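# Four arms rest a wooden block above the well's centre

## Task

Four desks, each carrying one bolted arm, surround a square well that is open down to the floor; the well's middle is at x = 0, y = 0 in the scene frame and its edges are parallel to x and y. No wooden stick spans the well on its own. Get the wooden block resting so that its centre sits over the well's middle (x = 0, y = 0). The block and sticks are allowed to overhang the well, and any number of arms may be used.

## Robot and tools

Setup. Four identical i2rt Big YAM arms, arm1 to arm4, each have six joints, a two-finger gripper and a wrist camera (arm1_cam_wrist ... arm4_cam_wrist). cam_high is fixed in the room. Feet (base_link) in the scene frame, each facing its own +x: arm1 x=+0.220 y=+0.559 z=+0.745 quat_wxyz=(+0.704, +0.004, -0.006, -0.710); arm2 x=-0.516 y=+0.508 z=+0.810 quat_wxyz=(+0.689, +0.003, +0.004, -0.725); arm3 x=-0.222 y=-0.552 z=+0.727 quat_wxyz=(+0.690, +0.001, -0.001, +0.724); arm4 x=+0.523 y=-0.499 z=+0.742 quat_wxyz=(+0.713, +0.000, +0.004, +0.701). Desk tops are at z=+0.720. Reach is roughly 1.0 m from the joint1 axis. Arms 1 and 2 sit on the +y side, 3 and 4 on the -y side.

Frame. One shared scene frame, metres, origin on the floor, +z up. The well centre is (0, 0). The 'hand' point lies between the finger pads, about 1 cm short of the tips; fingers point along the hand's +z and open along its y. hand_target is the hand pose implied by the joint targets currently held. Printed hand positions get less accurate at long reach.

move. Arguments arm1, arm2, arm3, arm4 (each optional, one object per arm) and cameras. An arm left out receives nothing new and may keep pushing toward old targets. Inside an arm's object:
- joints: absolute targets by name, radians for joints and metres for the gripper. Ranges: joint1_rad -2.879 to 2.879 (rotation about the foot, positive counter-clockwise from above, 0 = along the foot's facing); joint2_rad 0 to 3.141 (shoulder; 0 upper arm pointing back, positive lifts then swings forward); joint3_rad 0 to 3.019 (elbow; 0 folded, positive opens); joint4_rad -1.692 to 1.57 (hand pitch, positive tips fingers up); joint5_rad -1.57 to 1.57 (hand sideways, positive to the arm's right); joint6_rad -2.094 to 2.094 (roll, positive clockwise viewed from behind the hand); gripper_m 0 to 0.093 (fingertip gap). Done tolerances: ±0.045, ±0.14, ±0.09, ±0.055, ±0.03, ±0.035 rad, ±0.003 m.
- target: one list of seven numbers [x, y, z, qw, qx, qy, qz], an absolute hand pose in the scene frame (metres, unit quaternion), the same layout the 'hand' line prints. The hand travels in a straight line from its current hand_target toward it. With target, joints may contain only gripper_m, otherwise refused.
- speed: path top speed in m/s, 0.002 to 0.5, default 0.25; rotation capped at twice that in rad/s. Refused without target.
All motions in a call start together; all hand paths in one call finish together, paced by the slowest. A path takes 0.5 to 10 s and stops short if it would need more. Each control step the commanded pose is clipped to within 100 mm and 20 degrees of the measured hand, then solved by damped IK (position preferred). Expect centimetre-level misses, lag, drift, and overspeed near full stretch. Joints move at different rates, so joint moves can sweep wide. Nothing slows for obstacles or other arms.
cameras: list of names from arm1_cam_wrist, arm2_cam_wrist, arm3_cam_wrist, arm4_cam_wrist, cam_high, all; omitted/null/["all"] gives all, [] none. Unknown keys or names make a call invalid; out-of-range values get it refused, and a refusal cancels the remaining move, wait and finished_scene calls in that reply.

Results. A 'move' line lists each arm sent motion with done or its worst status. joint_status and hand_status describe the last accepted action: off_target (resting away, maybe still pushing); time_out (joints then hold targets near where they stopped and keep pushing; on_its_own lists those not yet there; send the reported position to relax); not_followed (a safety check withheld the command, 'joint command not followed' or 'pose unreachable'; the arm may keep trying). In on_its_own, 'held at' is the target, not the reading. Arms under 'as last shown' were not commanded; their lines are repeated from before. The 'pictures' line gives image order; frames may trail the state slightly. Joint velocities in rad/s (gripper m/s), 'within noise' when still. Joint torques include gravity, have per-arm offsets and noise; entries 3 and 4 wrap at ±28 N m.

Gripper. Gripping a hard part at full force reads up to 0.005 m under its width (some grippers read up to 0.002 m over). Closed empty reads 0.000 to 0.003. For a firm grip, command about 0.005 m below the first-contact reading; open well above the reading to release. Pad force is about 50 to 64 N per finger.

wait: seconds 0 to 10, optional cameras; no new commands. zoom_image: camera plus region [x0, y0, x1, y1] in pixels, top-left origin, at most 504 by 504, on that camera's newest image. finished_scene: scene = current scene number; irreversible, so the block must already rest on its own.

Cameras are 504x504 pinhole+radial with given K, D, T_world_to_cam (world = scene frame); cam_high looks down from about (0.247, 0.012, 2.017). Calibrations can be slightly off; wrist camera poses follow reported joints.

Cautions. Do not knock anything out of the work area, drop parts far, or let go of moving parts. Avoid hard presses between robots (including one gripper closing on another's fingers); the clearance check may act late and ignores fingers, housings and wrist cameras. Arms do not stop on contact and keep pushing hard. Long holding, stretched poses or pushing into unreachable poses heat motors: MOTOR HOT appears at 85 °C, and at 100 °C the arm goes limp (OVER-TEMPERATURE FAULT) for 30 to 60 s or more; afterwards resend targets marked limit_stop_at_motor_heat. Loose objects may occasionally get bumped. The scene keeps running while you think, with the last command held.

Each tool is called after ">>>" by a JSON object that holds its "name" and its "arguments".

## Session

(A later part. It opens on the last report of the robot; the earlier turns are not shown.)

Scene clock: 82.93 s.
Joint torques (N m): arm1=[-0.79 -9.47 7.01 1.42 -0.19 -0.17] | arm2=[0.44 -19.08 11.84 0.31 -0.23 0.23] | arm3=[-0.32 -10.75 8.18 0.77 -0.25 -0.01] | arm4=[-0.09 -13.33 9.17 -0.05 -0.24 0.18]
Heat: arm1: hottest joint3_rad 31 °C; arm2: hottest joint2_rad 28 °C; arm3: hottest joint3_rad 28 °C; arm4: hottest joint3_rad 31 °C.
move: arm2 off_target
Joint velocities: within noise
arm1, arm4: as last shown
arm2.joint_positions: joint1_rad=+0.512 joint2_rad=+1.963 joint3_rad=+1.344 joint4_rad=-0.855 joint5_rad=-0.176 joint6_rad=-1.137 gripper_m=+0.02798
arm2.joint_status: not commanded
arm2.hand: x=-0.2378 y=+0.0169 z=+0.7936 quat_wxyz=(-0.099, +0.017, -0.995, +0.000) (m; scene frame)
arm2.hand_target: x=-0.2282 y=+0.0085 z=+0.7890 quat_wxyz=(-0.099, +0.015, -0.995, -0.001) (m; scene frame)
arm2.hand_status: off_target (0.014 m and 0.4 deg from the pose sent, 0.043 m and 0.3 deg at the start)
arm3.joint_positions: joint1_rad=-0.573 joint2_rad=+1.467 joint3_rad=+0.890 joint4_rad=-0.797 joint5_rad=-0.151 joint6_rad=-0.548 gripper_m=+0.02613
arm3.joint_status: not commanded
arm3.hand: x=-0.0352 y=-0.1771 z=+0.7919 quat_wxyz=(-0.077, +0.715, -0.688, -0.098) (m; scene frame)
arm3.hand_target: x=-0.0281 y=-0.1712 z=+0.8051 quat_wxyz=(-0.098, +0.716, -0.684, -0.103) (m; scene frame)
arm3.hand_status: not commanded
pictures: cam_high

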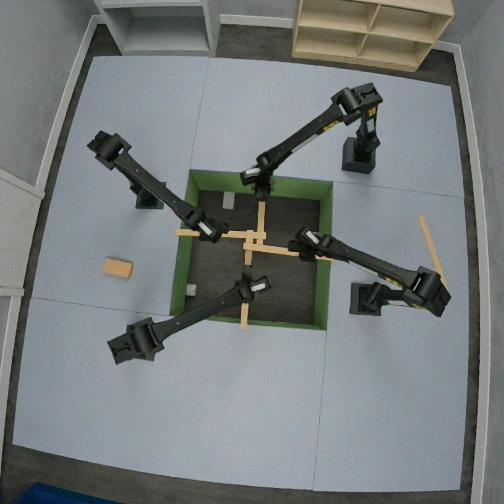

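>>> {"name": "move", "arguments": {"arm2": {"target":[-0.228,0.009,0.797,0.0985,-0.0147,0.995,0.0015],"speed":0.05}, "cameras": ["cam_high"]}}

>>> {"name": "zoom_image", "arguments": {"camera": "cam_high", "region": [230, 220, 260, 250]}}

Scene clock: 84.23 s.
Joint torques (N m): arm1=[-0.73 -9.47 6.99 1.42 -0.2 -0.16] | arm2=[0.38 -20.37 12.03 -0.01 -0.19 0.18] | arm3=[-0.44 -10.81 8.17 0.76 -0.24 -0.02] | arm4=[0.03 -13.33 9.2 -0.03 -0.25 0.17]
Heat: arm1: hottest joint3_rad 31 °C; arm2: hottest joint2_rad 28 °C; arm3: hottest joint3_rad 28 °C; arm4: hottest joint3_rad 31 °C.
move: arm2 off_target
Joint velocities: within noise
arm1, arm3, arm4: as last shown
arm2.joint_positions: joint1_rad=+0.512 joint2_rad=+1.963 joint3_rad=+1.347 joint4_rad=-0.871 joint5_rad=-0.176 joint6_rad=-1.133 gripper_m=+0.02798
arm2.joint_status: not commanded
arm2.hand: x=-0.2386 y=+0.0191 z=+0.7944 quat_wxyz=(-0.097, +0.015, -0.995, -0.006) (m; scene frame)
arm2.hand_target: x=-0.2280 y=+0.0095 z=+0.7972 quat_wxyz=(-0.099, +0.015, -0.995, -0.001) (m; scene frame)
arm2.hand_status: off_target (0.015 m and 0.5 deg from the pose sent, 0.013 m and 0.4 deg at the start)
arm3.joint_positions: joint1_rad=-0.573 joint2_rad=+1.467 joint3_rad=+0.890 joint4_rad=-0.797 joint5_rad=-0.152 joint6_rad=-0.548 gripper_m=+0.02613
pictures: cam_high

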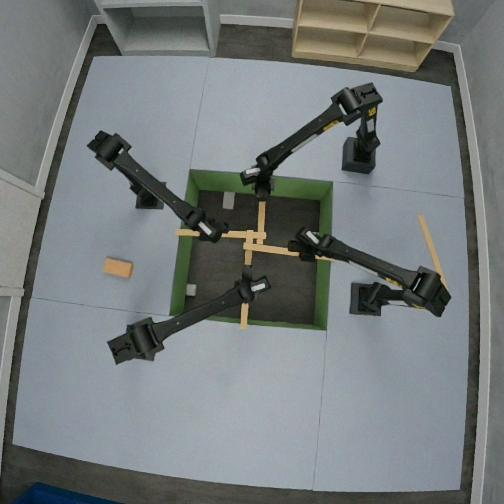

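Scaled by 16.800 from the camera's 504x504 image, which has a finer 720x720 frame.

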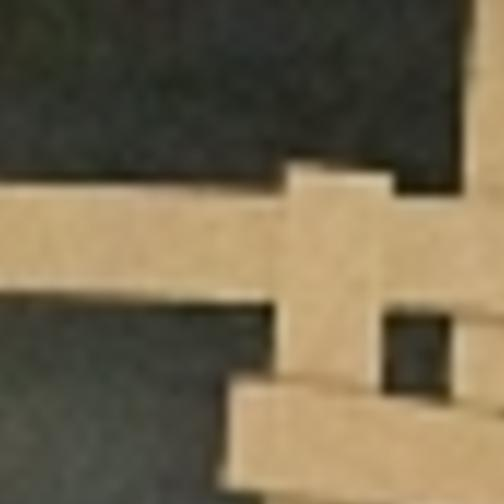

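>>> {"name": "move", "arguments": {"arm2": {"target":[-0.212,0.009,0.805,0.0985,-0.0147,0.995,0.0015],"speed":0.05}, "cameras": ["cam_high"]}}

>>> {"name": "zoom_image", "arguments": {"camera": "cam_high", "region": [230, 220, 270, 260]}}

Scene clock: 85.97 s.
Joint torques (N m): arm1=[-0.79 -9.41 7.02 1.4 -0.06 0.01] | arm2=[0.73 -19.25 12.64 0.47 -0.45 0.27] | arm3=[-0.38 -10.7 8.2 0.77 -0.23 -0.01] | arm4=[-0.09 -13.33 9.2 -0.1 -0.23 0.17]
Heat: arm1: hottest joint3_rad 31 °C; arm2: hottest joint2_rad 28 °C; arm3: hottest joint3_rad 28 °C; arm4: hottest joint3_rad 31 °C.
move: arm2 off_target
Joint velocities: within noise
arm1.joint_positions: joint1_rad=-0.545 joint2_rad=+1.441 joint3_rad=+0.802 joint4_rad=-0.730 joint5_rad=-0.113 joint6_rad=-0.563 gripper_m=+0.02605
arm1.joint_status: not commanded
arm1.hand: x=+0.0269 y=+0.2123 z=+0.7877 quat_wxyz=(-0.083, -0.696, -0.709, +0.081) (m; scene frame)
arm1.hand_target: x=+0.0219 y=+0.2116 z=+0.7841 quat_wxyz=(-0.082, -0.702, -0.702, +0.082) (m; scene frame)
arm1.hand_status: not commanded
arm2.joint_positions: joint1_rad=+0.530 joint2_rad=+1.963 joint3_rad=+1.372 joint4_rad=-0.897 joint5_rad=-0.169 joint6_rad=-1.111 gripper_m=+0.02798
arm2.joint_status: not commanded
arm2.hand: x=-0.2289 y=+0.0190 z=+0.8019 quat_wxyz=(-0.093, +0.013, -0.996, -0.006) (m; scene frame)
arm2.hand_target: x=-0.2122 y=+0.0097 z=+0.8053 quat_wxyz=(-0.099, +0.015, -0.995, -0.001) (m; scene frame)
arm2.hand_status: off_target (0.020 m and 0.9 deg from the pose sent, 0.030 m and 0.5 deg at the start)
arm3, arm4: as last shown
arm3.hand: x=-0.0352 y=-0.1770 z=+0.7921 quat_wxyz=(-0.077, +0.715, -0.688, -0.098) (m; scene frame)
arm3.hand_target: x=-0.0281 y=-0.1712 z=+0.8050 quat_wxyz=(-0.098, +0.716, -0.684, -0.103) (m; scene frame)
pictures: cam_high

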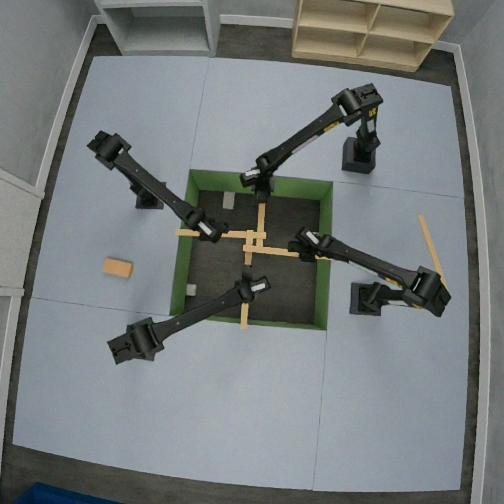

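Scaled by 12.600 from the camera's 504x504 image, which has a finer 720x720 frame.

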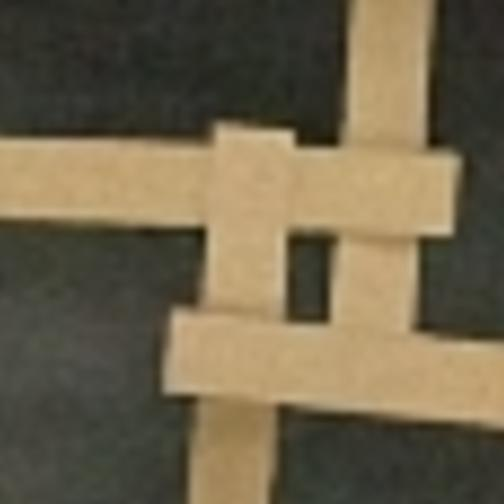

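>>> {"name": "move", "arguments": {"arm2": {"target":[-0.248,0.009,0.795,0.0985,-0.0147,0.995,0.0015],"speed":0.05}, "cameras": ["cam_high"]}}

>>> {"name": "move", "arguments": {"arm3": {"target":[-0.028,-0.169,0.811,-0.109,0.7144,-0.6827,-0.1142],"speed":0.05}, "cameras": ["cam_high"]}}

>>> {"name": "zoom_image", "arguments": {"camera": "cam_high", "region": [230, 220, 270, 260]}}

Scene clock: 87.80 s.
Joint torques (N m): arm1=[-0.73 -9.41 6.99 1.4 -0.09 0.01] | arm2=[-0.15 -20.84 8.16 1.17 -0.46 -0.06] | arm3=[-0.38 -10.7 8.18 0.77 -0.22 0] | arm4=[-0.32 -13.39 9.2 -0.08 -0.22 0.18]
Heat: arm1: hottest joint3_rad 30 °C; arm2: hottest joint2_rad 28 °C; arm3: hottest joint3_rad 28 °C; arm4: hottest joint3_rad 31 °C.
move: arm2 done
Joint velocities: within noise
arm1.joint_positions: joint1_rad=-0.546 joint2_rad=+1.441 joint3_rad=+0.802 joint4_rad=-0.730 joint5_rad=-0.111 joint6_rad=-0.563 gripper_m=+0.02605
arm1.joint_status: not commanded
arm1.hand: x=+0.0265 y=+0.2125 z=+0.7877 quat_wxyz=(-0.083, -0.696, -0.709, +0.082) (m; scene frame)
arm1.hand_target: x=+0.0220 y=+0.2115 z=+0.7841 quat_wxyz=(-0.082, -0.702, -0.702, +0.082) (m; scene frame)
arm1.hand_status: not commanded
arm2.joint_positions: joint1_rad=+0.498 joint2_rad=+1.963 joint3_rad=+1.360 joint4_rad=-0.886 joint5_rad=-0.173 joint6_rad=-1.144 gripper_m=+0.02798
arm2.joint_status: not commanded
arm2.hand: x=-0.2452 y=+0.0132 z=+0.7981 quat_wxyz=(-0.095, +0.014, -0.995, -0.005) (m; scene frame)
arm2.hand_target: x=-0.2480 y=+0.0092 z=+0.7950 quat_wxyz=(-0.098, +0.015, -0.995, -0.002) (m; scene frame)
arm2.hand_status: done (0.006 m and 0.6 deg from the pose sent, 0.023 m and 0.9 deg at the start)
arm3, arm4: as last shown
arm3.joint_positions: joint1_rad=-0.573 joint2_rad=+1.467 joint3_rad=+0.890 joint4_rad=-0.797 joint5_rad=-0.152 joint6_rad=-0.550 gripper_m=+0.02613
arm3.hand: x=-0.0353 y=-0.1770 z=+0.7921 quat_wxyz=(-0.077, +0.716, -0.687, -0.098) (m; scene frame)
pictures: cam_high

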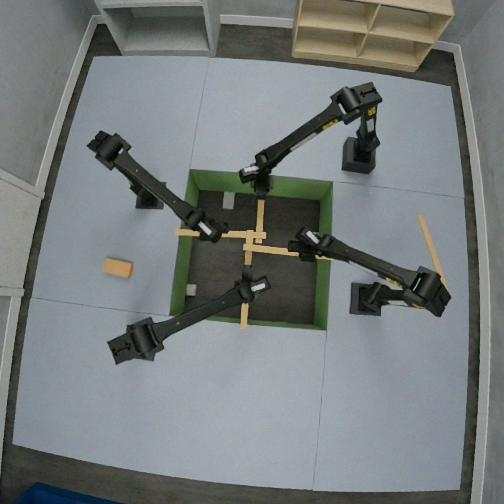

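Scene clock: 88.77 s.
Joint torques (N m): arm1=[-0.73 -9.47 7.01 1.42 -0.1 0.01] | arm2=[-1.03 -20.54 8.2 1.22 -0.39 0.02] | arm3=[-0.44 -10.75 7.82 0.96 -0.3 0] | arm4=[-0.03 -13.33 9.18 -0.09 -0.23 0.17]
Heat: arm1: hottest joint3_rad 30 °C; arm2: hottest joint2_rad 28 °C; arm3: hottest joint3_rad 28 °C; arm4: hottest joint3_rad 31 °C.
move: arm3 off_target
Joint velocities: within noise
arm1, arm2, arm4: as last shown
arm2.joint_positions: joint1_rad=+0.498 joint2_rad=+1.963 joint3_rad=+1.360 joint4_rad=-0.886 joint5_rad=-0.174 joint6_rad=-1.146 gripper_m=+0.02798
arm2.hand: x=-0.2450 y=+0.0132 z=+0.7981 quat_wxyz=(-0.095, +0.015, -0.995, -0.005) (m; scene frame)
arm3.joint_positions: joint1_rad=-0.576 joint2_rad=+1.453 joint3_rad=+0.890 joint4_rad=-0.788 joint5_rad=-0.168 joint6_rad=-0.550 gripper_m=+0.02613
arm3.joint_status: not commanded
arm3.hand: x=-0.0349 y=-0.1737 z=+0.7987 quat_wxyz=(-0.087, +0.714, -0.686, -0.108) (m; scene frame)
arm3.hand_target: x=-0.0281 y=-0.1692 z=+0.8110 quat_wxyz=(-0.109, +0.714, -0.682, -0.114) (m; scene frame)
arm3.hand_status: off_target (0.015 m and 2.7 deg from the pose sent, 0.022 m and 4.1 deg at the start)
pictures: cam_high

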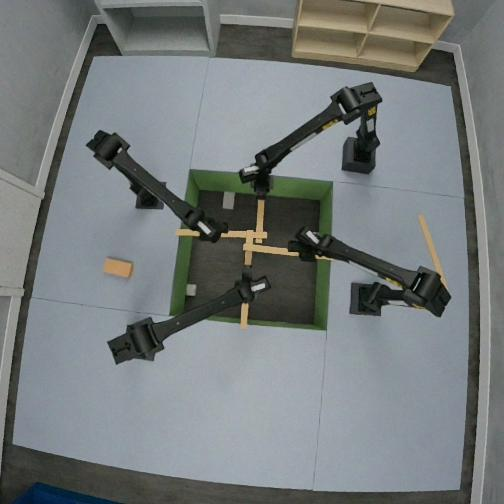

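Scaled by 12.600 from the camera's 504x504 image, which has a finer 720x720 frame.

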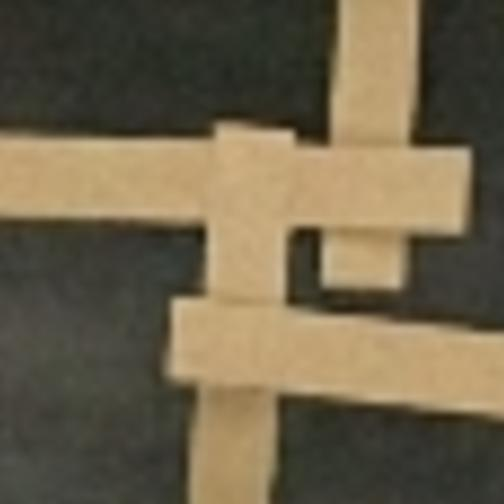

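>>> {"name": "move", "arguments": {"arm2": {"target":[-0.249,0.012,0.809,0.0985,-0.0147,0.995,0.0015],"speed":0.05}, "cameras": ["cam_high"]}}

>>> {"name": "zoom_image", "arguments": {"camera": "cam_high", "region": [230, 220, 270, 260]}}

Scene clock: 90.10 s.
Joint torques (N m): arm1=[-0.73 -9.47 7.02 1.4 -0.1 0.01] | arm2=[-1.32 -23.12 8.1 0.09 -0.42 0.05] | arm3=[-0.44 -10.81 7.8 0.99 -0.29 0.01] | arm4=[-0.26 -13.39 9.18 -0.08 -0.23 0.16]
Heat: arm1: hottest joint3_rad 30 °C; arm2: hottest joint2_rad 28 °C; arm3: hottest joint3_rad 28 °C; arm4: hottest joint3_rad 31 °C.
move: arm2 off_target
Joint velocities: within noise
arm1, arm3, arm4: as last shown
arm2.joint_positions: joint1_rad=+0.498 joint2_rad=+1.963 joint3_rad=+1.360 joint4_rad=-0.886 joint5_rad=-0.174 joint6_rad=-1.146 gripper_m=+0.02798
arm2.joint_status: not commanded
arm2.hand: x=-0.2450 y=+0.0132 z=+0.7981 quat_wxyz=(-0.095, +0.015, -0.995, -0.005) (m; scene frame)
arm2.hand_target: x=-0.2489 y=+0.0121 z=+0.8087 quat_wxyz=(-0.098, +0.015, -0.995, -0.002) (m; scene frame)
arm2.hand_status: off_target (0.012 m and 0.5 deg from the pose sent, 0.012 m and 0.5 deg at the start)
pictures: cam_high

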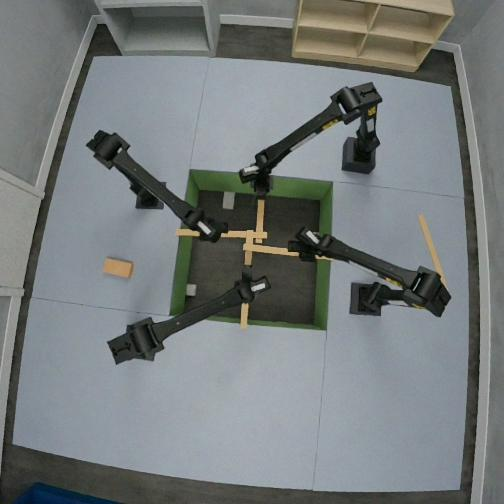

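Scaled by 12.600 from the camera's 504x504 image, which has a finer 720x720 frame.

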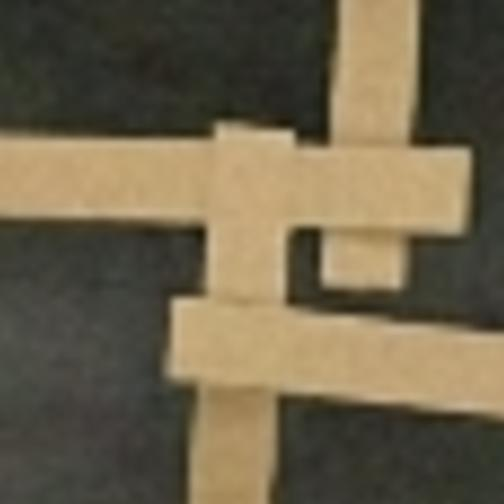

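>>> {"name": "move", "arguments": {"arm2": {"target":[-0.249,0.012,0.818,0.1045,-0.0147,0.9944,0.0015],"speed":0.05}, "cameras": ["cam_high"]}}

>>> {"name": "zoom_image", "arguments": {"camera": "cam_high", "region": [230, 220, 270, 260]}}

Scene clock: 91.27 s.
Joint torques (N m): arm1=[-0.67 -9.47 7.01 1.42 -0.1 0.01] | arm2=[-1.08 -23.47 8.58 0.35 -0.53 -0.02] | arm3=[-0.5 -10.87 7.83 0.94 -0.23 0.02] | arm4=[-0.09 -13.33 9.02 -0.03 -0.23 0.17]
Heat: arm1: hottest joint3_rad 30 °C; arm2: hottest joint2_rad 28 °C; arm3: hottest joint3_rad 28 °C; arm4: hottest joint3_rad 31 °C.
move: arm2 off_target
Joint velocities: within noise
arm1, arm4: as last shown
arm2.joint_positions: joint1_rad=+0.498 joint2_rad=+1.949 joint3_rad=+1.360 joint4_rad=-0.901 joint5_rad=-0.183 joint6_rad=-1.146 gripper_m=+0.02798
arm2.joint_status: not commanded
arm2.hand: x=-0.2446 y=+0.0153 z=+0.8057 quat_wxyz=(-0.099, +0.015, -0.995, -0.007) (m; scene frame)
arm2.hand_target: x=-0.2490 y=+0.0121 z=+0.8178 quat_wxyz=(-0.104, +0.015, -0.994, -0.001) (m; scene frame)
arm2.hand_status: off_target (0.013 m and 0.9 deg from the pose sent, 0.020 m and 1.1 deg at the start)
arm3.joint_positions: joint1_rad=-0.576 joint2_rad=+1.452 joint3_rad=+0.890 joint4_rad=-0.786 joint5_rad=-0.170 joint6_rad=-0.551 gripper_m=+0.02613
arm3.joint_status: not commanded
arm3.hand: x=-0.0348 y=-0.1731 z=+0.7991 quat_wxyz=(-0.088, +0.715, -0.685, -0.109) (m; scene frame)
arm3.hand_target: x=-0.0282 y=-0.1691 z=+0.8111 quat_wxyz=(-0.109, +0.714, -0.682, -0.114) (m; scene frame)
arm3.hand_status: not commanded
arm4.joint_positions: joint1_rad=+0.539 joint2_rad=+1.902 joint3_rad=+1.450 joint4_rad=-1.005 joint5_rad=-0.200 joint6_rad=-1.048 gripper_m=+0.02702
arm4.hand: x=+0.2046 y=-0.0124 z=+0.7977 quat_wxyz=(+0.004, +0.993, +0.005, -0.117) (m; scene frame)
pictures: cam_high

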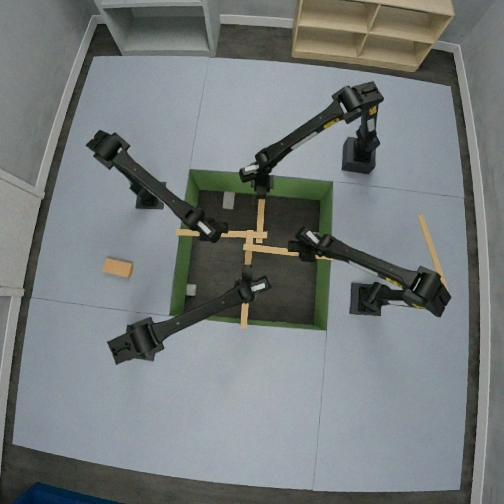

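Scaled by 12.600 from the camera's 504x504 image, which has a finer 720x720 frame.

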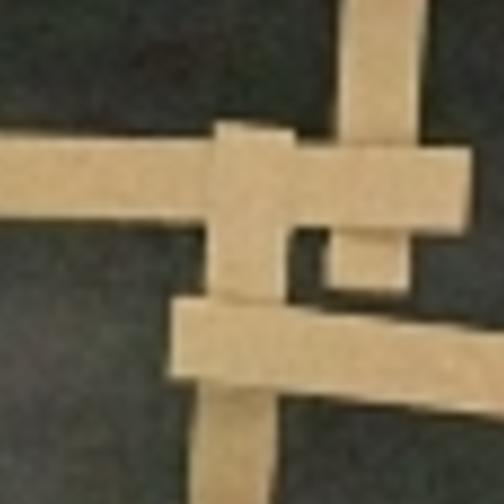

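>>> {"name": "move", "arguments": {"arm2": {"target":[-0.222,0.014,0.822,0.1045,-0.0147,0.9944,0.0015],"speed":0.05}, "cameras": ["cam_high"]}}

>>> {"name": "zoom_image", "arguments": {"camera": "cam_high", "region": [230, 220, 270, 260]}}

Scene clock: 92.93 s.
Joint torques (N m): arm1=[-0.67 -9.52 6.99 1.39 -0.1 0.01] | arm2=[0.56 -21.95 11.55 0.28 -0.38 0.23] | arm3=[-0.5 -10.81 7.82 0.88 -0.24 0.01] | arm4=[-0.03 -13.39 9.11 -0.06 -0.22 0.18]
Heat: arm1: hottest joint3_rad 30 °C; arm2: hottest joint2_rad 28 °C; arm3: hottest joint3_rad 28 °C; arm4: hottest joint3_rad 32 °C.
move: arm2 off_target
Joint velocities: within noise
arm1.joint_positions: joint1_rad=-0.546 joint2_rad=+1.441 joint3_rad=+0.802 joint4_rad=-0.729 joint5_rad=-0.111 joint6_rad=-0.563 gripper_m=+0.02605
arm1.joint_status: not commanded
arm1.hand: x=+0.0264 y=+0.2124 z=+0.7877 quat_wxyz=(-0.083, -0.696, -0.709, +0.082) (m; scene frame)
arm1.hand_target: x=+0.0221 y=+0.2115 z=+0.7841 quat_wxyz=(-0.082, -0.702, -0.702, +0.082) (m; scene frame)
arm1.hand_status: not commanded
arm2.joint_positions: joint1_rad=+0.524 joint2_rad=+1.949 joint3_rad=+1.360 joint4_rad=-0.913 joint5_rad=-0.183 joint6_rad=-1.122 gripper_m=+0.02798
arm2.joint_status: not commanded
arm2.hand: x=-0.2332 y=+0.0253 z=+0.8056 quat_wxyz=(-0.096, +0.015, -0.995, -0.015) (m; scene frame)
arm2.hand_target: x=-0.2223 y=+0.0146 z=+0.8222 quat_wxyz=(-0.105, +0.015, -0.994, -0.001) (m; scene frame)
arm2.hand_status: off_target (0.023 m and 1.8 deg from the pose sent, 0.028 m and 0.9 deg at the start)
arm3: as last shown
arm3.joint_positions: joint1_rad=-0.576 joint2_rad=+1.452 joint3_rad=+0.890 joint4_rad=-0.786 joint5_rad=-0.170 joint6_rad=-0.552 gripper_m=+0.02613
arm3.hand_target: x=-0.0282 y=-0.1691 z=+0.8110 quat_wxyz=(-0.109, +0.714, -0.682, -0.114) (m; scene frame)
arm4.joint_positions: joint1_rad=+0.539 joint2_rad=+1.902 joint3_rad=+1.451 joint4_rad=-1.005 joint5_rad=-0.200 joint6_rad=-1.048 gripper_m=+0.02702
arm4.joint_status: not commanded
arm4.hand: x=+0.2046 y=-0.0122 z=+0.7978 quat_wxyz=(+0.003, +0.993, +0.005, -0.118) (m; scene frame)
arm4.hand_target: x=+0.1992 y=-0.0013 z=+0.8012 quat_wxyz=(+0.000, +0.993, +0.000, -0.119) (m; scene frame)
arm4.hand_status: not commanded
pictures: cam_high

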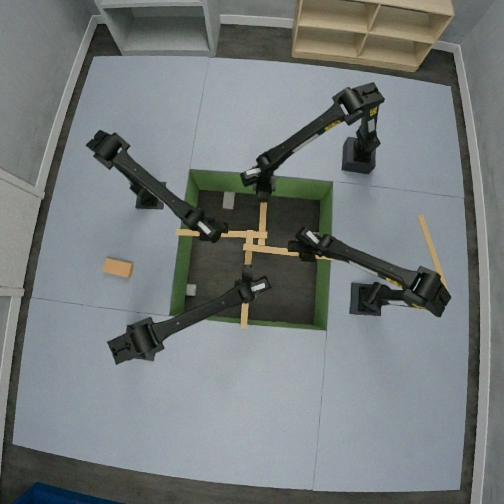

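Scaled by 12.600 from the camera's 504x504 image, which has a finer 720x720 frame.

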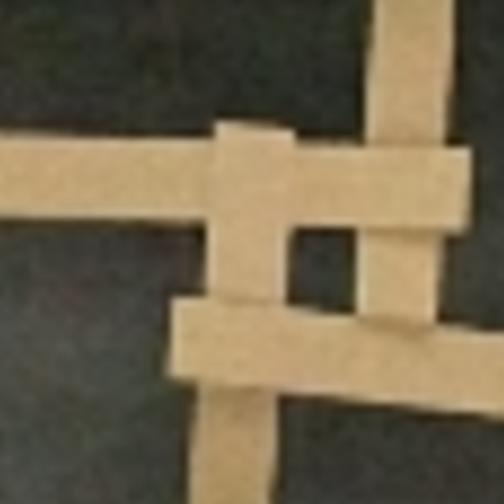

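>>> {"name": "move", "arguments": {"arm2": {"target":[-0.208,0.010,0.824,0.1045,-0.0147,0.9944,0.0015],"speed":0.05}, "cameras": ["cam_high"]}}

>>> {"name": "zoom_image", "arguments": {"camera": "cam_high", "region": [230, 220, 270, 260]}}

Scene clock: 94.17 s.
Joint torques (N m): arm1=[-0.73 -9.47 7.04 1.25 -0.1 0.01] | arm2=[0.03 -20.95 12.57 0.31 -0.31 0.23] | arm3=[-0.44 -10.7 7.84 0.9 -0.23 0.02] | arm4=[-0.26 -13.39 9.09 -0.08 -0.24 0.17]
Heat: arm1: hottest joint3_rad 30 °C; arm2: hottest joint3_rad 29 °C; arm3: hottest joint3_rad 28 °C; arm4: hottest joint3_rad 32 °C.
move: arm2 off_target
Joint velocities: within noise
arm1, arm3, arm4: as last shown
arm2.joint_positions: joint1_rad=+0.542 joint2_rad=+1.949 joint3_rad=+1.386 joint4_rad=-0.929 joint5_rad=-0.183 joint6_rad=-1.108 gripper_m=+0.02798
arm2.joint_status: not commanded
arm2.hand: x=-0.2208 y=+0.0230 z=+0.8143 quat_wxyz=(-0.098, +0.018, -0.995, -0.012) (m; scene frame)
arm2.hand_target: x=-0.2083 y=+0.0105 z=+0.8244 quat_wxyz=(-0.105, +0.015, -0.994, -0.001) (m; scene frame)
arm2.hand_status: off_target (0.021 m and 1.4 deg from the pose sent, 0.035 m and 1.8 deg at the start)
arm3.hand: x=-0.0346 y=-0.1731 z=+0.7992 quat_wxyz=(-0.088, +0.715, -0.685, -0.109) (m; scene frame)
arm3.hand_target: x=-0.0281 y=-0.1692 z=+0.8110 quat_wxyz=(-0.109, +0.714, -0.682, -0.114) (m; scene frame)
pictures: cam_high

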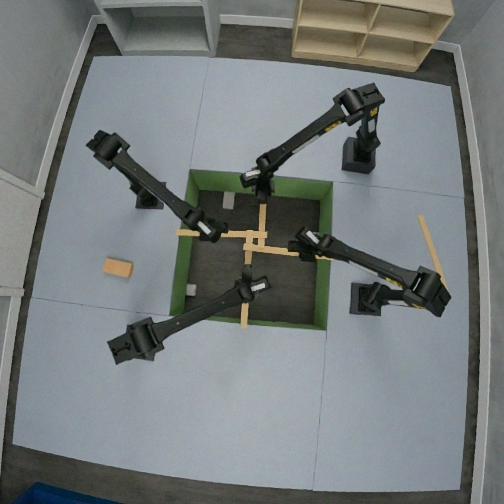

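Scaled by 12.600 from the camera's 504x504 image, which has a finer 720x720 frame.

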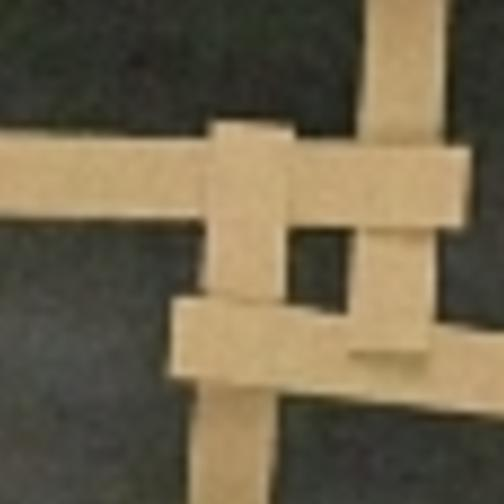

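>>> {"name": "move", "arguments": {"arm2": {"target":[-0.190,0.006,0.823,0.1045,-0.0147,0.9944,0.0015],"speed":0.05}, "cameras": ["cam_high"]}}

>>> {"name": "zoom_image", "arguments": {"camera": "cam_high", "region": [230, 220, 270, 260]}}

>>> {"name": "zoom_image", "arguments": {"camera": "cam_high", "region": [235, 150, 295, 210]}}

Scene clock: 95.47 s.
Joint torques (N m): arm1=[-0.73 -9.47 7.01 1.36 -0.1 0.01] | arm2=[0.32 -19.37 13.35 0.29 -0.38 0.28] | arm3=[-0.44 -10.7 7.84 0.91 -0.22 0.02] | arm4=[-0.15 -13.39 9.01 -0.06 -0.23 0.17]
Heat: arm1: hottest joint3_rad 30 °C; arm2: hottest joint3_rad 29 °C; arm3: hottest joint3_rad 28 °C; arm4: hottest joint3_rad 32 °C.
move: arm2 off_target
Joint velocities: within noise
arm1, arm3, arm4: as last shown
arm1.joint_positions: joint1_rad=-0.546 joint2_rad=+1.441 joint3_rad=+0.802 joint4_rad=-0.728 joint5_rad=-0.111 joint6_rad=-0.563 gripper_m=+0.02605
arm1.hand: x=+0.0263 y=+0.2122 z=+0.7878 quat_wxyz=(-0.083, -0.696, -0.709, +0.082) (m; scene frame)
arm2.joint_positions: joint1_rad=+0.566 joint2_rad=+1.960 joint3_rad=+1.424 joint4_rad=-0.941 joint5_rad=-0.178 joint6_rad=-1.088 gripper_m=+0.02798
arm2.joint_status: not commanded
arm2.hand: x=-0.2036 y=+0.0191 z=+0.8210 quat_wxyz=(-0.100, +0.020, -0.995, -0.007) (m; scene frame)
arm2.hand_target: x=-0.1903 y=+0.0068 z=+0.8232 quat_wxyz=(-0.105, +0.015, -0.994, -0.001) (m; scene frame)
arm2.hand_status: off_target (0.019 m and 1.0 deg from the pose sent, 0.036 m and 1.4 deg at the start)
arm3.joint_positions: joint1_rad=-0.576 joint2_rad=+1.451 joint3_rad=+0.890 joint4_rad=-0.786 joint5_rad=-0.170 joint6_rad=-0.552 gripper_m=+0.02613
arm3.hand: x=-0.0347 y=-0.1731 z=+0.7994 quat_wxyz=(-0.088, +0.715, -0.685, -0.109) (m; scene frame)
arm4.joint_positions: joint1_rad=+0.539 joint2_rad=+1.902 joint3_rad=+1.452 joint4_rad=-1.007 joint5_rad=-0.200 joint6_rad=-1.048 gripper_m=+0.02702
arm4.hand: x=+0.2044 y=-0.0119 z=+0.7984 quat_wxyz=(+0.003, +0.993, +0.005, -0.118) (m; scene frame)
pictures: cam_high

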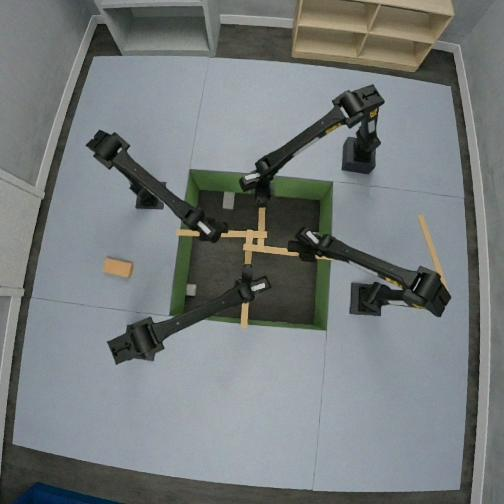

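Scaled by 12.600 from the camera's 504x504 image, which has a finer 720x720 frame.

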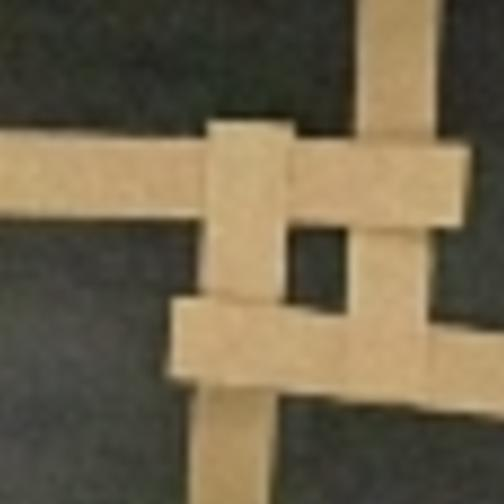

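Scaled by 8.400 from the camera's 504x504 image, which has a finer 720x720 frame.

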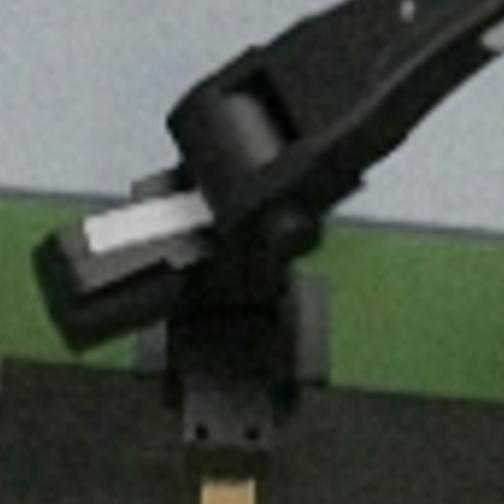

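>>> {"name": "move", "arguments": {"arm1": {"target":[0.011,0.2115,0.784,0.0823,0.7023,0.7023,-0.0823],"speed":0.05}, "arm2": {"target":[-0.183,0.006,0.821,0.1045,-0.0147,0.9944,0.0015],"speed":0.05}, "cameras": ["cam_high"]}}

>>> {"name": "zoom_image", "arguments": {"camera": "cam_high", "region": [230, 220, 270, 260]}}

Scene clock: 96.87 s.
Joint torques (N m): arm1=[-1.26 -9.35 8.08 1.13 -0.06 -0.06] | arm2=[-0.15 -19.6 13.37 0.57 -0.33 0.34] | arm3=[-0.44 -10.75 7.83 0.9 -0.22 0.01] | arm4=[0.03 -13.45 8.99 -0.05 -0.23 0.18]
Heat: arm1: hottest joint3_rad 30 °C; arm2: hottest joint3_rad 29 °C; arm3: hottest joint3_rad 28 °C; arm4: hottest joint3_rad 32 °C.
move: arm1 off_target; arm2 off_target
Joint velocities: within noise
arm1.joint_positions: joint1_rad=-0.564 joint2_rad=+1.453 joint3_rad=+0.802 joint4_rad=-0.728 joint5_rad=-0.118 joint6_rad=-0.582 gripper_m=+0.02605
arm1.joint_status: not commanded
arm1.hand: x=+0.0216 y=+0.2160 z=+0.7834 quat_wxyz=(-0.083, -0.696, -0.709, +0.077) (m; scene frame)
arm1.hand_target: x=+0.0111 y=+0.2117 z=+0.7841 quat_wxyz=(-0.082, -0.702, -0.702, +0.082) (m; scene frame)
arm1.hand_status: off_target (0.012 m and 1.2 deg from the pose sent, 0.016 m and 1.0 deg at the start)
arm2.joint_positions: joint1_rad=+0.576 joint2_rad=+1.969 joint3_rad=+1.434 joint4_rad=-0.942 joint5_rad=-0.178 joint6_rad=-1.081 gripper_m=+0.02798
arm2.joint_status: not commanded
arm2.hand: x=-0.1973 y=+0.0193 z=+0.8194 quat_wxyz=(-0.100, +0.022, -0.995, -0.007) (m; scene frame)
arm2.hand_target: x=-0.1833 y=+0.0067 z=+0.8214 quat_wxyz=(-0.105, +0.015, -0.994, -0.001) (m; scene frame)
arm2.hand_status: off_target (0.020 m and 1.2 deg from the pose sent, 0.024 m and 1.0 deg at the start)
arm3, arm4: as last shown
pictures: cam_high

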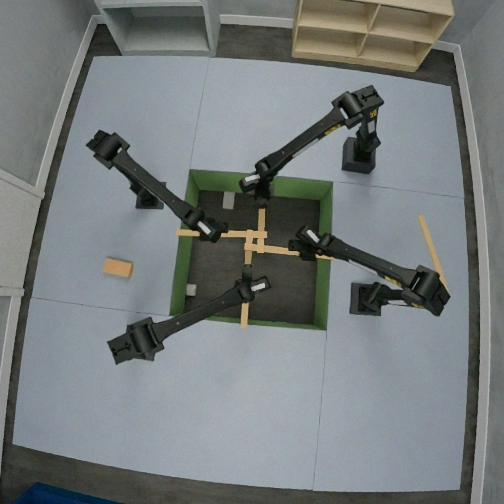

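Scaled by 12.600 from the camera's 504x504 image, which has a finer 720x720 frame.

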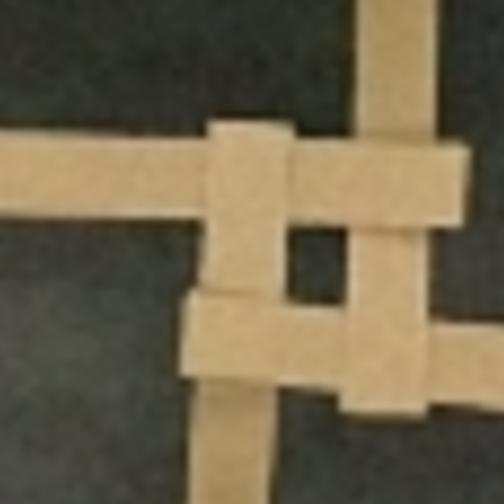

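>>> {"name": "move", "arguments": {"arm1": {"target":[0.011,0.211,0.774,0.0678,0.7039,0.7039,-0.0678],"speed":0.04}, "arm2": {"target":[-0.184,0.0067,0.795,0.0958,-0.0147,0.9953,0.0014],"speed":0.04}, "arm3": {"target":[-0.028,-0.177,0.796,-0.0782,0.7184,-0.6865,-0.0818],"speed":0.04}, "arm4": {"target":[0.1985,-0.0015,0.787,0,0.9954,0,-0.0958],"speed":0.04}, "cameras": ["cam_high"]}}

>>> {"name": "zoom_image", "arguments": {"camera": "cam_high", "region": [230, 220, 270, 260]}}

Scene clock: 99.73 s.
Joint torques (N m): arm1=[-0.44 -9 8.84 0.69 0.19 0.06] | arm2=[0.21 -19.96 11.79 1.44 -0.24 0.26] | arm3=[0.21 -8.7 9.03 -0.13 0.17 0.12] | arm4=[-0.03 -12.86 9.06 0.03 -0.01 0.26]
Heat: arm1: hottest joint3_rad 30 °C; arm2: hottest joint3_rad 29 °C; arm3: hottest joint3_rad 28 °C; arm4: hottest joint3_rad 32 °C.
move: arm1 off_target; arm2 off_target; arm3 done; arm4 off_target
Joint velocities: within noise
arm1.joint_positions: joint1_rad=-0.564 joint2_rad=+1.482 joint3_rad=+0.802 joint4_rad=-0.728 joint5_rad=-0.100 joint6_rad=-0.585 gripper_m=+0.02605
arm1.joint_status: not commanded
arm1.hand: x=+0.0208 y=+0.2199 z=+0.7721 quat_wxyz=(-0.071, -0.697, -0.711, +0.065) (m; scene frame)
arm1.hand_target: x=+0.0111 y=+0.2112 z=+0.7742 quat_wxyz=(-0.068, -0.704, -0.704, +0.068) (m; scene frame)
arm1.hand_status: off_target (0.013 m and 1.2 deg from the pose sent, 0.015 m and 2.3 deg at the start)
arm2.joint_positions: joint1_rad=+0.580 joint2_rad=+2.007 joint3_rad=+1.434 joint4_rad=-0.923 joint5_rad=-0.165 joint6_rad=-1.076 gripper_m=+0.02798
arm2.joint_status: not commanded
arm2.hand: x=-0.1974 y=+0.0201 z=+0.7980 quat_wxyz=(-0.089, +0.020, -0.996, -0.013) (m; scene frame)
arm2.hand_target: x=-0.1843 y=+0.0074 z=+0.7954 quat_wxyz=(-0.096, +0.015, -0.995, -0.001) (m; scene frame)
arm2.hand_status: off_target (0.019 m and 1.6 deg from the pose sent, 0.030 m and 1.1 deg at the start)
arm3.joint_positions: joint1_rad=-0.574 joint2_rad=+1.463 joint3_rad=+0.890 joint4_rad=-0.808 joint5_rad=-0.129 joint6_rad=-0.565 gripper_m=+0.02613
arm3.joint_status: not commanded
arm3.hand: x=-0.0324 y=-0.1811 z=+0.7927 quat_wxyz=(-0.078, +0.720, -0.684, -0.086) (m; scene frame)
arm3.hand_target: x=-0.0281 y=-0.1770 z=+0.7960 quat_wxyz=(-0.078, +0.718, -0.686, -0.082) (m; scene frame)
arm3.hand_status: done (0.007 m and 0.5 deg from the pose sent, 0.009 m and 3.4 deg at the start)
arm4.joint_positions: joint1_rad=+0.548 joint2_rad=+1.920 joint3_rad=+1.456 joint4_rad=-1.009 joint5_rad=-0.164 joint6_rad=-1.048 gripper_m=+0.02702
arm4.joint_status: not commanded
arm4.hand: x=+0.2053 y=-0.0121 z=+0.7886 quat_wxyz=(+0.002, +0.995, +0.008, -0.098) (m; scene frame)
arm4.hand_target: x=+0.1988 y=-0.0018 z=+0.7871 quat_wxyz=(+0.000, +0.995, +0.000, -0.096) (m; scene frame)
arm4.hand_status: off_target (0.013 m and 1.0 deg from the pose sent, 0.016 m and 2.6 deg at the start)
pictures: cam_high

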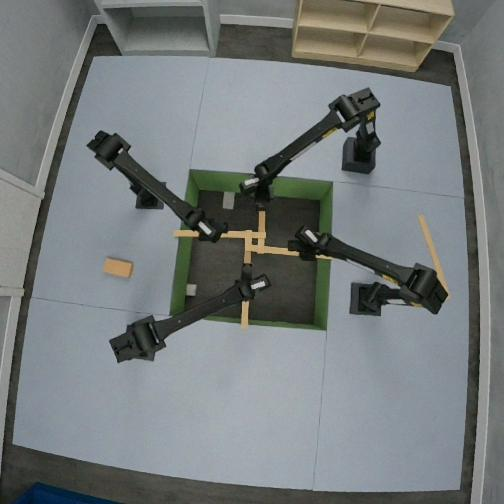

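Scaled by 12.600 from the camera's 504x504 image, which has a finer 720x720 frame.

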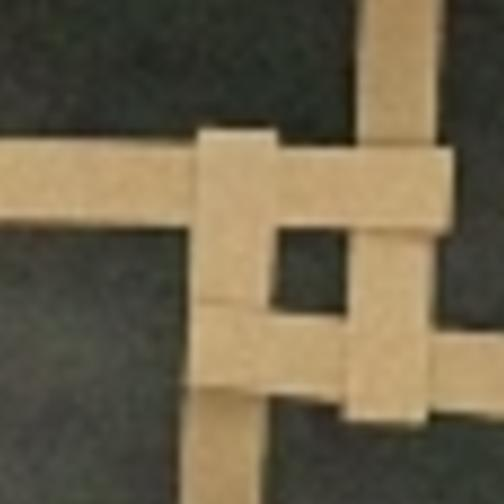

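>>> {"name": "move", "arguments": {"arm1": {"target":[0.011,0.192,0.772,0.0678,0.7039,0.7039,-0.0678],"speed":0.04}, "arm4": {"target":[0.1965,0.0045,0.787,0,0.9954,0,-0.0958],"speed":0.04}, "cameras": ["cam_high"]}}

>>> {"name": "zoom_image", "arguments": {"camera": "cam_high", "region": [230, 220, 270, 260]}}

Scene clock: 101.00 s.
Joint torques (N m): arm1=[0.67 -8.18 9.91 1.29 -0.11 0.31] | arm2=[0.32 -20.54 11.84 1.21 -0.4 0.16] | arm3=[0.21 -8.94 8.98 0.28 -0.02 0.15] | arm4=[-0.21 -12.86 9.61 0.32 -0.02 0.38]
Heat: arm1: hottest joint3_rad 30 °C; arm2: hottest joint3_rad 29 °C; arm3: hottest joint3_rad 28 °C; arm4: hottest joint3_rad 32 °C.
move: arm1 off_target; arm4 off_target
Joint velocities: within noise
arm1.joint_positions: joint1_rad=-0.553 joint2_rad=+1.506 joint3_rad=+0.826 joint4_rad=-0.741 joint5_rad=-0.088 joint6_rad=-0.582 gripper_m=+0.02607
arm1.joint_status: not commanded
arm1.hand: x=+0.0195 y=+0.2138 z=+0.7706 quat_wxyz=(-0.065, -0.695, -0.713, +0.059) (m; scene frame)
arm1.hand_target: x=+0.0115 y=+0.1928 z=+0.7726 quat_wxyz=(-0.068, -0.704, -0.704, +0.068) (m; scene frame)
arm1.hand_status: off_target (0.023 m and 1.8 deg from the pose sent, 0.030 m and 1.2 deg at the start)
arm2.joint_positions: joint1_rad=+0.580 joint2_rad=+2.010 joint3_rad=+1.434 joint4_rad=-0.922 joint5_rad=-0.160 joint6_rad=-1.067 gripper_m=+0.02798
arm2.joint_status: not commanded
arm2.hand: x=-0.1981 y=+0.0196 z=+0.7961 quat_wxyz=(-0.087, +0.015, -0.996, -0.013) (m; scene frame)
arm2.hand_target: x=-0.1843 y=+0.0074 z=+0.7955 quat_wxyz=(-0.096, +0.015, -0.995, -0.001) (m; scene frame)
arm2.hand_status: not commanded
arm3.joint_positions: joint1_rad=-0.574 joint2_rad=+1.468 joint3_rad=+0.890 joint4_rad=-0.820 joint5_rad=-0.124 joint6_rad=-0.567 gripper_m=+0.02613
arm3.joint_status: not commanded
arm3.hand: x=-0.0333 y=-0.1844 z=+0.7901 quat_wxyz=(-0.070, +0.721, -0.685, -0.081) (m; scene frame)
arm3.hand_target: x=-0.0281 y=-0.1771 z=+0.7959 quat_wxyz=(-0.078, +0.718, -0.686, -0.082) (m; scene frame)
arm3.hand_status: not commanded
arm4.joint_positions: joint1_rad=+0.550 joint2_rad=+1.932 joint3_rad=+1.470 joint4_rad=-1.028 joint5_rad=-0.164 joint6_rad=-1.060 gripper_m=+0.02702
arm4.joint_status: not commanded
arm4.hand: x=+0.2042 y=-0.0124 z=+0.7869 quat_wxyz=(+0.008, +0.995, +0.014, -0.094) (m; scene frame)
arm4.hand_target: x=+0.1970 y=+0.0037 z=+0.7870 quat_wxyz=(+0.000, +0.995, +0.000, -0.096) (m; scene frame)
arm4.hand_status: off_target (0.019 m and 1.9 deg from the pose sent, 0.019 m and 1.0 deg at the start)
pictures: cam_high

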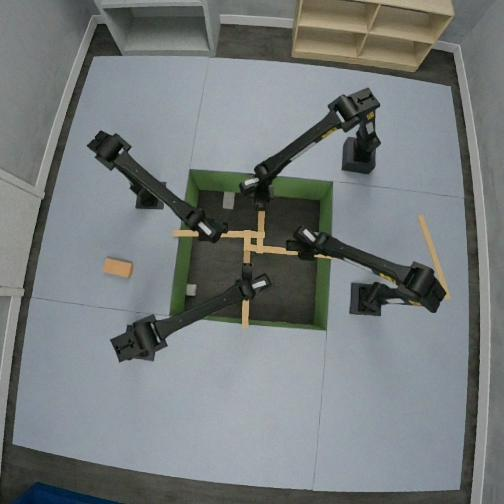

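Scaled by 12.600 from the camera's 504x504 image, which has a finer 720x720 frame.

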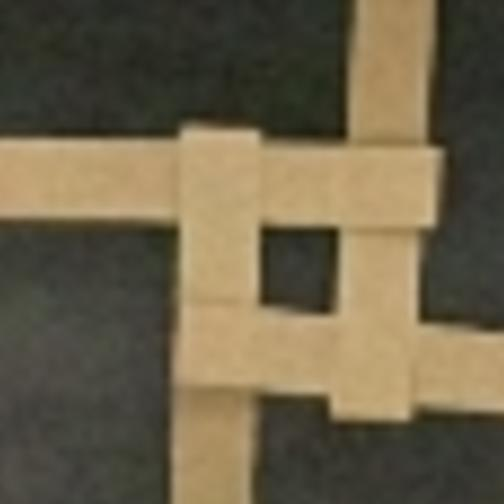

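>>> {"name": "move", "arguments": {"arm1": {"target":[0.013,0.203,0.769,0.0723,0.7034,0.7034,-0.0723],"speed":0.04}, "arm2": {"target":[-0.184,0.0074,0.776,0.1089,-0.0147,0.994,0.0016],"speed":0.04}, "arm3": {"target":[-0.028,-0.177,0.790,-0.0782,0.7184,-0.6865,-0.0818],"speed":0.04}, "arm4": {"target":[0.198,0.002,0.781,0,0.9954,0,-0.0958],"speed":0.04}, "cameras": ["cam_high"]}}

>>> {"name": "zoom_image", "arguments": {"camera": "cam_high", "region": [230, 220, 270, 260]}}

>>> {"name": "zoom_image", "arguments": {"camera": "cam_high", "region": [160, 170, 350, 340]}}

Scene clock: 102.77 s.
Joint torques (N m): arm1=[-0.32 -9.88 7.34 1.61 -0.06 0.17] | arm2=[-0.79 -20.07 9.61 1.54 -0.53 0.22] | arm3=[0.21 -8.59 8.31 0.94 -0.1 0.14] | arm4=[-0.21 -12.81 8.47 0.9 -0.08 0.38]
Heat: arm1: hottest joint3_rad 30 °C; arm2: hottest joint3_rad 29 °C; arm3: hottest joint3_rad 28 °C; arm4: hottest joint3_rad 31 °C.
move: arm1 done; arm2 off_target; arm3 done; arm4 off_target
Joint velocities: within noise
arm1.joint_positions: joint1_rad=-0.552 joint2_rad=+1.507 joint3_rad=+0.826 joint4_rad=-0.725 joint5_rad=-0.098 joint6_rad=-0.582 gripper_m=+0.02607
arm1.joint_status: not commanded
arm1.hand: x=+0.0191 y=+0.2096 z=+0.7711 quat_wxyz=(-0.071, -0.694, -0.713, +0.066) (m; scene frame)
arm1.hand_target: x=+0.0132 y=+0.2032 z=+0.7692 quat_wxyz=(-0.072, -0.703, -0.704, +0.072) (m; scene frame)
arm1.hand_status: done (0.009 m and 1.7 deg from the pose sent, 0.013 m and 2.3 deg at the start)
arm2.joint_positions: joint1_rad=+0.580 joint2_rad=+2.029 joint3_rad=+1.434 joint4_rad=-0.869 joint5_rad=-0.182 joint6_rad=-1.071 gripper_m=+0.02798
arm2.joint_status: not commanded
arm2.hand: x=-0.1898 y=+0.0128 z=+0.7873 quat_wxyz=(-0.105, +0.019, -0.994, -0.003) (m; scene frame)
arm2.hand_target: x=-0.1842 y=+0.0078 z=+0.7763 quat_wxyz=(-0.109, +0.015, -0.994, -0.002) (m; scene frame)
arm2.hand_status: off_target (0.014 m and 0.7 deg from the pose sent, 0.027 m and 2.9 deg at the start)
arm3.joint_positions: joint1_rad=-0.574 joint2_rad=+1.471 joint3_rad=+0.890 joint4_rad=-0.820 joint5_rad=-0.122 joint6_rad=-0.567 gripper_m=+0.02613
arm3.joint_status: not commanded
arm3.hand: x=-0.0331 y=-0.1848 z=+0.7887 quat_wxyz=(-0.069, +0.721, -0.685, -0.080) (m; scene frame)
arm3.hand_target: x=-0.0281 y=-0.1772 z=+0.7901 quat_wxyz=(-0.078, +0.718, -0.686, -0.082) (m; scene frame)
arm3.hand_status: done (0.009 m and 1.2 deg from the pose sent, 0.009 m and 1.0 deg at the start)
arm4.joint_positions: joint1_rad=+0.550 joint2_rad=+1.933 joint3_rad=+1.470 joint4_rad=-1.028 joint5_rad=-0.163 joint6_rad=-1.062 gripper_m=+0.02702
arm4.joint_status: not commanded
arm4.hand: x=+0.2043 y=-0.0122 z=+0.7864 quat_wxyz=(+0.008, +0.995, +0.015, -0.094) (m; scene frame)
arm4.hand_target: x=+0.1983 y=+0.0015 z=+0.7813 quat_wxyz=(+0.000, +0.995, +0.000, -0.096) (m; scene frame)
arm4.hand_status: off_target (0.016 m and 2.0 deg from the pose sent, 0.017 m and 1.9 deg at the start)
pictures: cam_high

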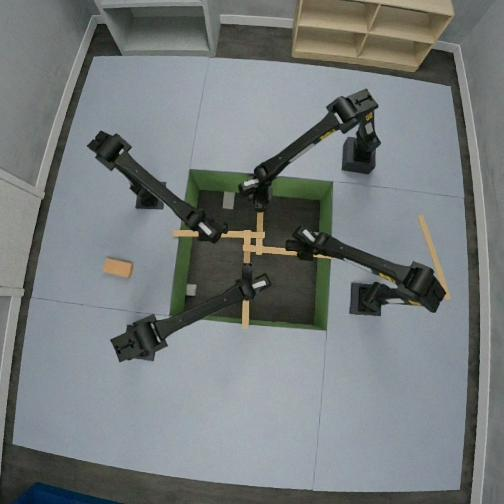

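Scaled by 12.600 from the camera's 504x504 image, which has a finer 720x720 frame.

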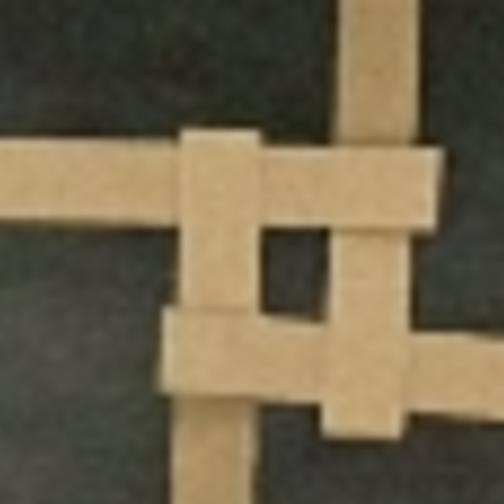

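Scaled by 2.653 from the camera's 504x504 image, which has a finer 720x720 frame.

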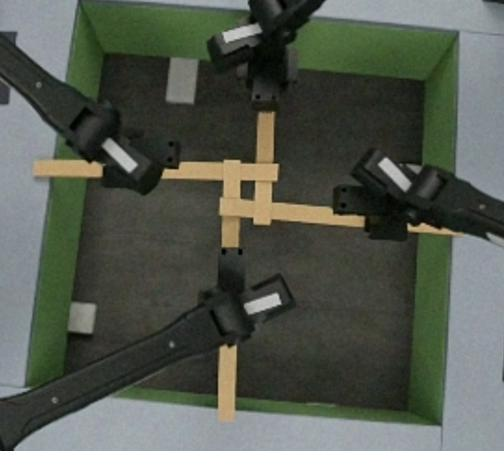

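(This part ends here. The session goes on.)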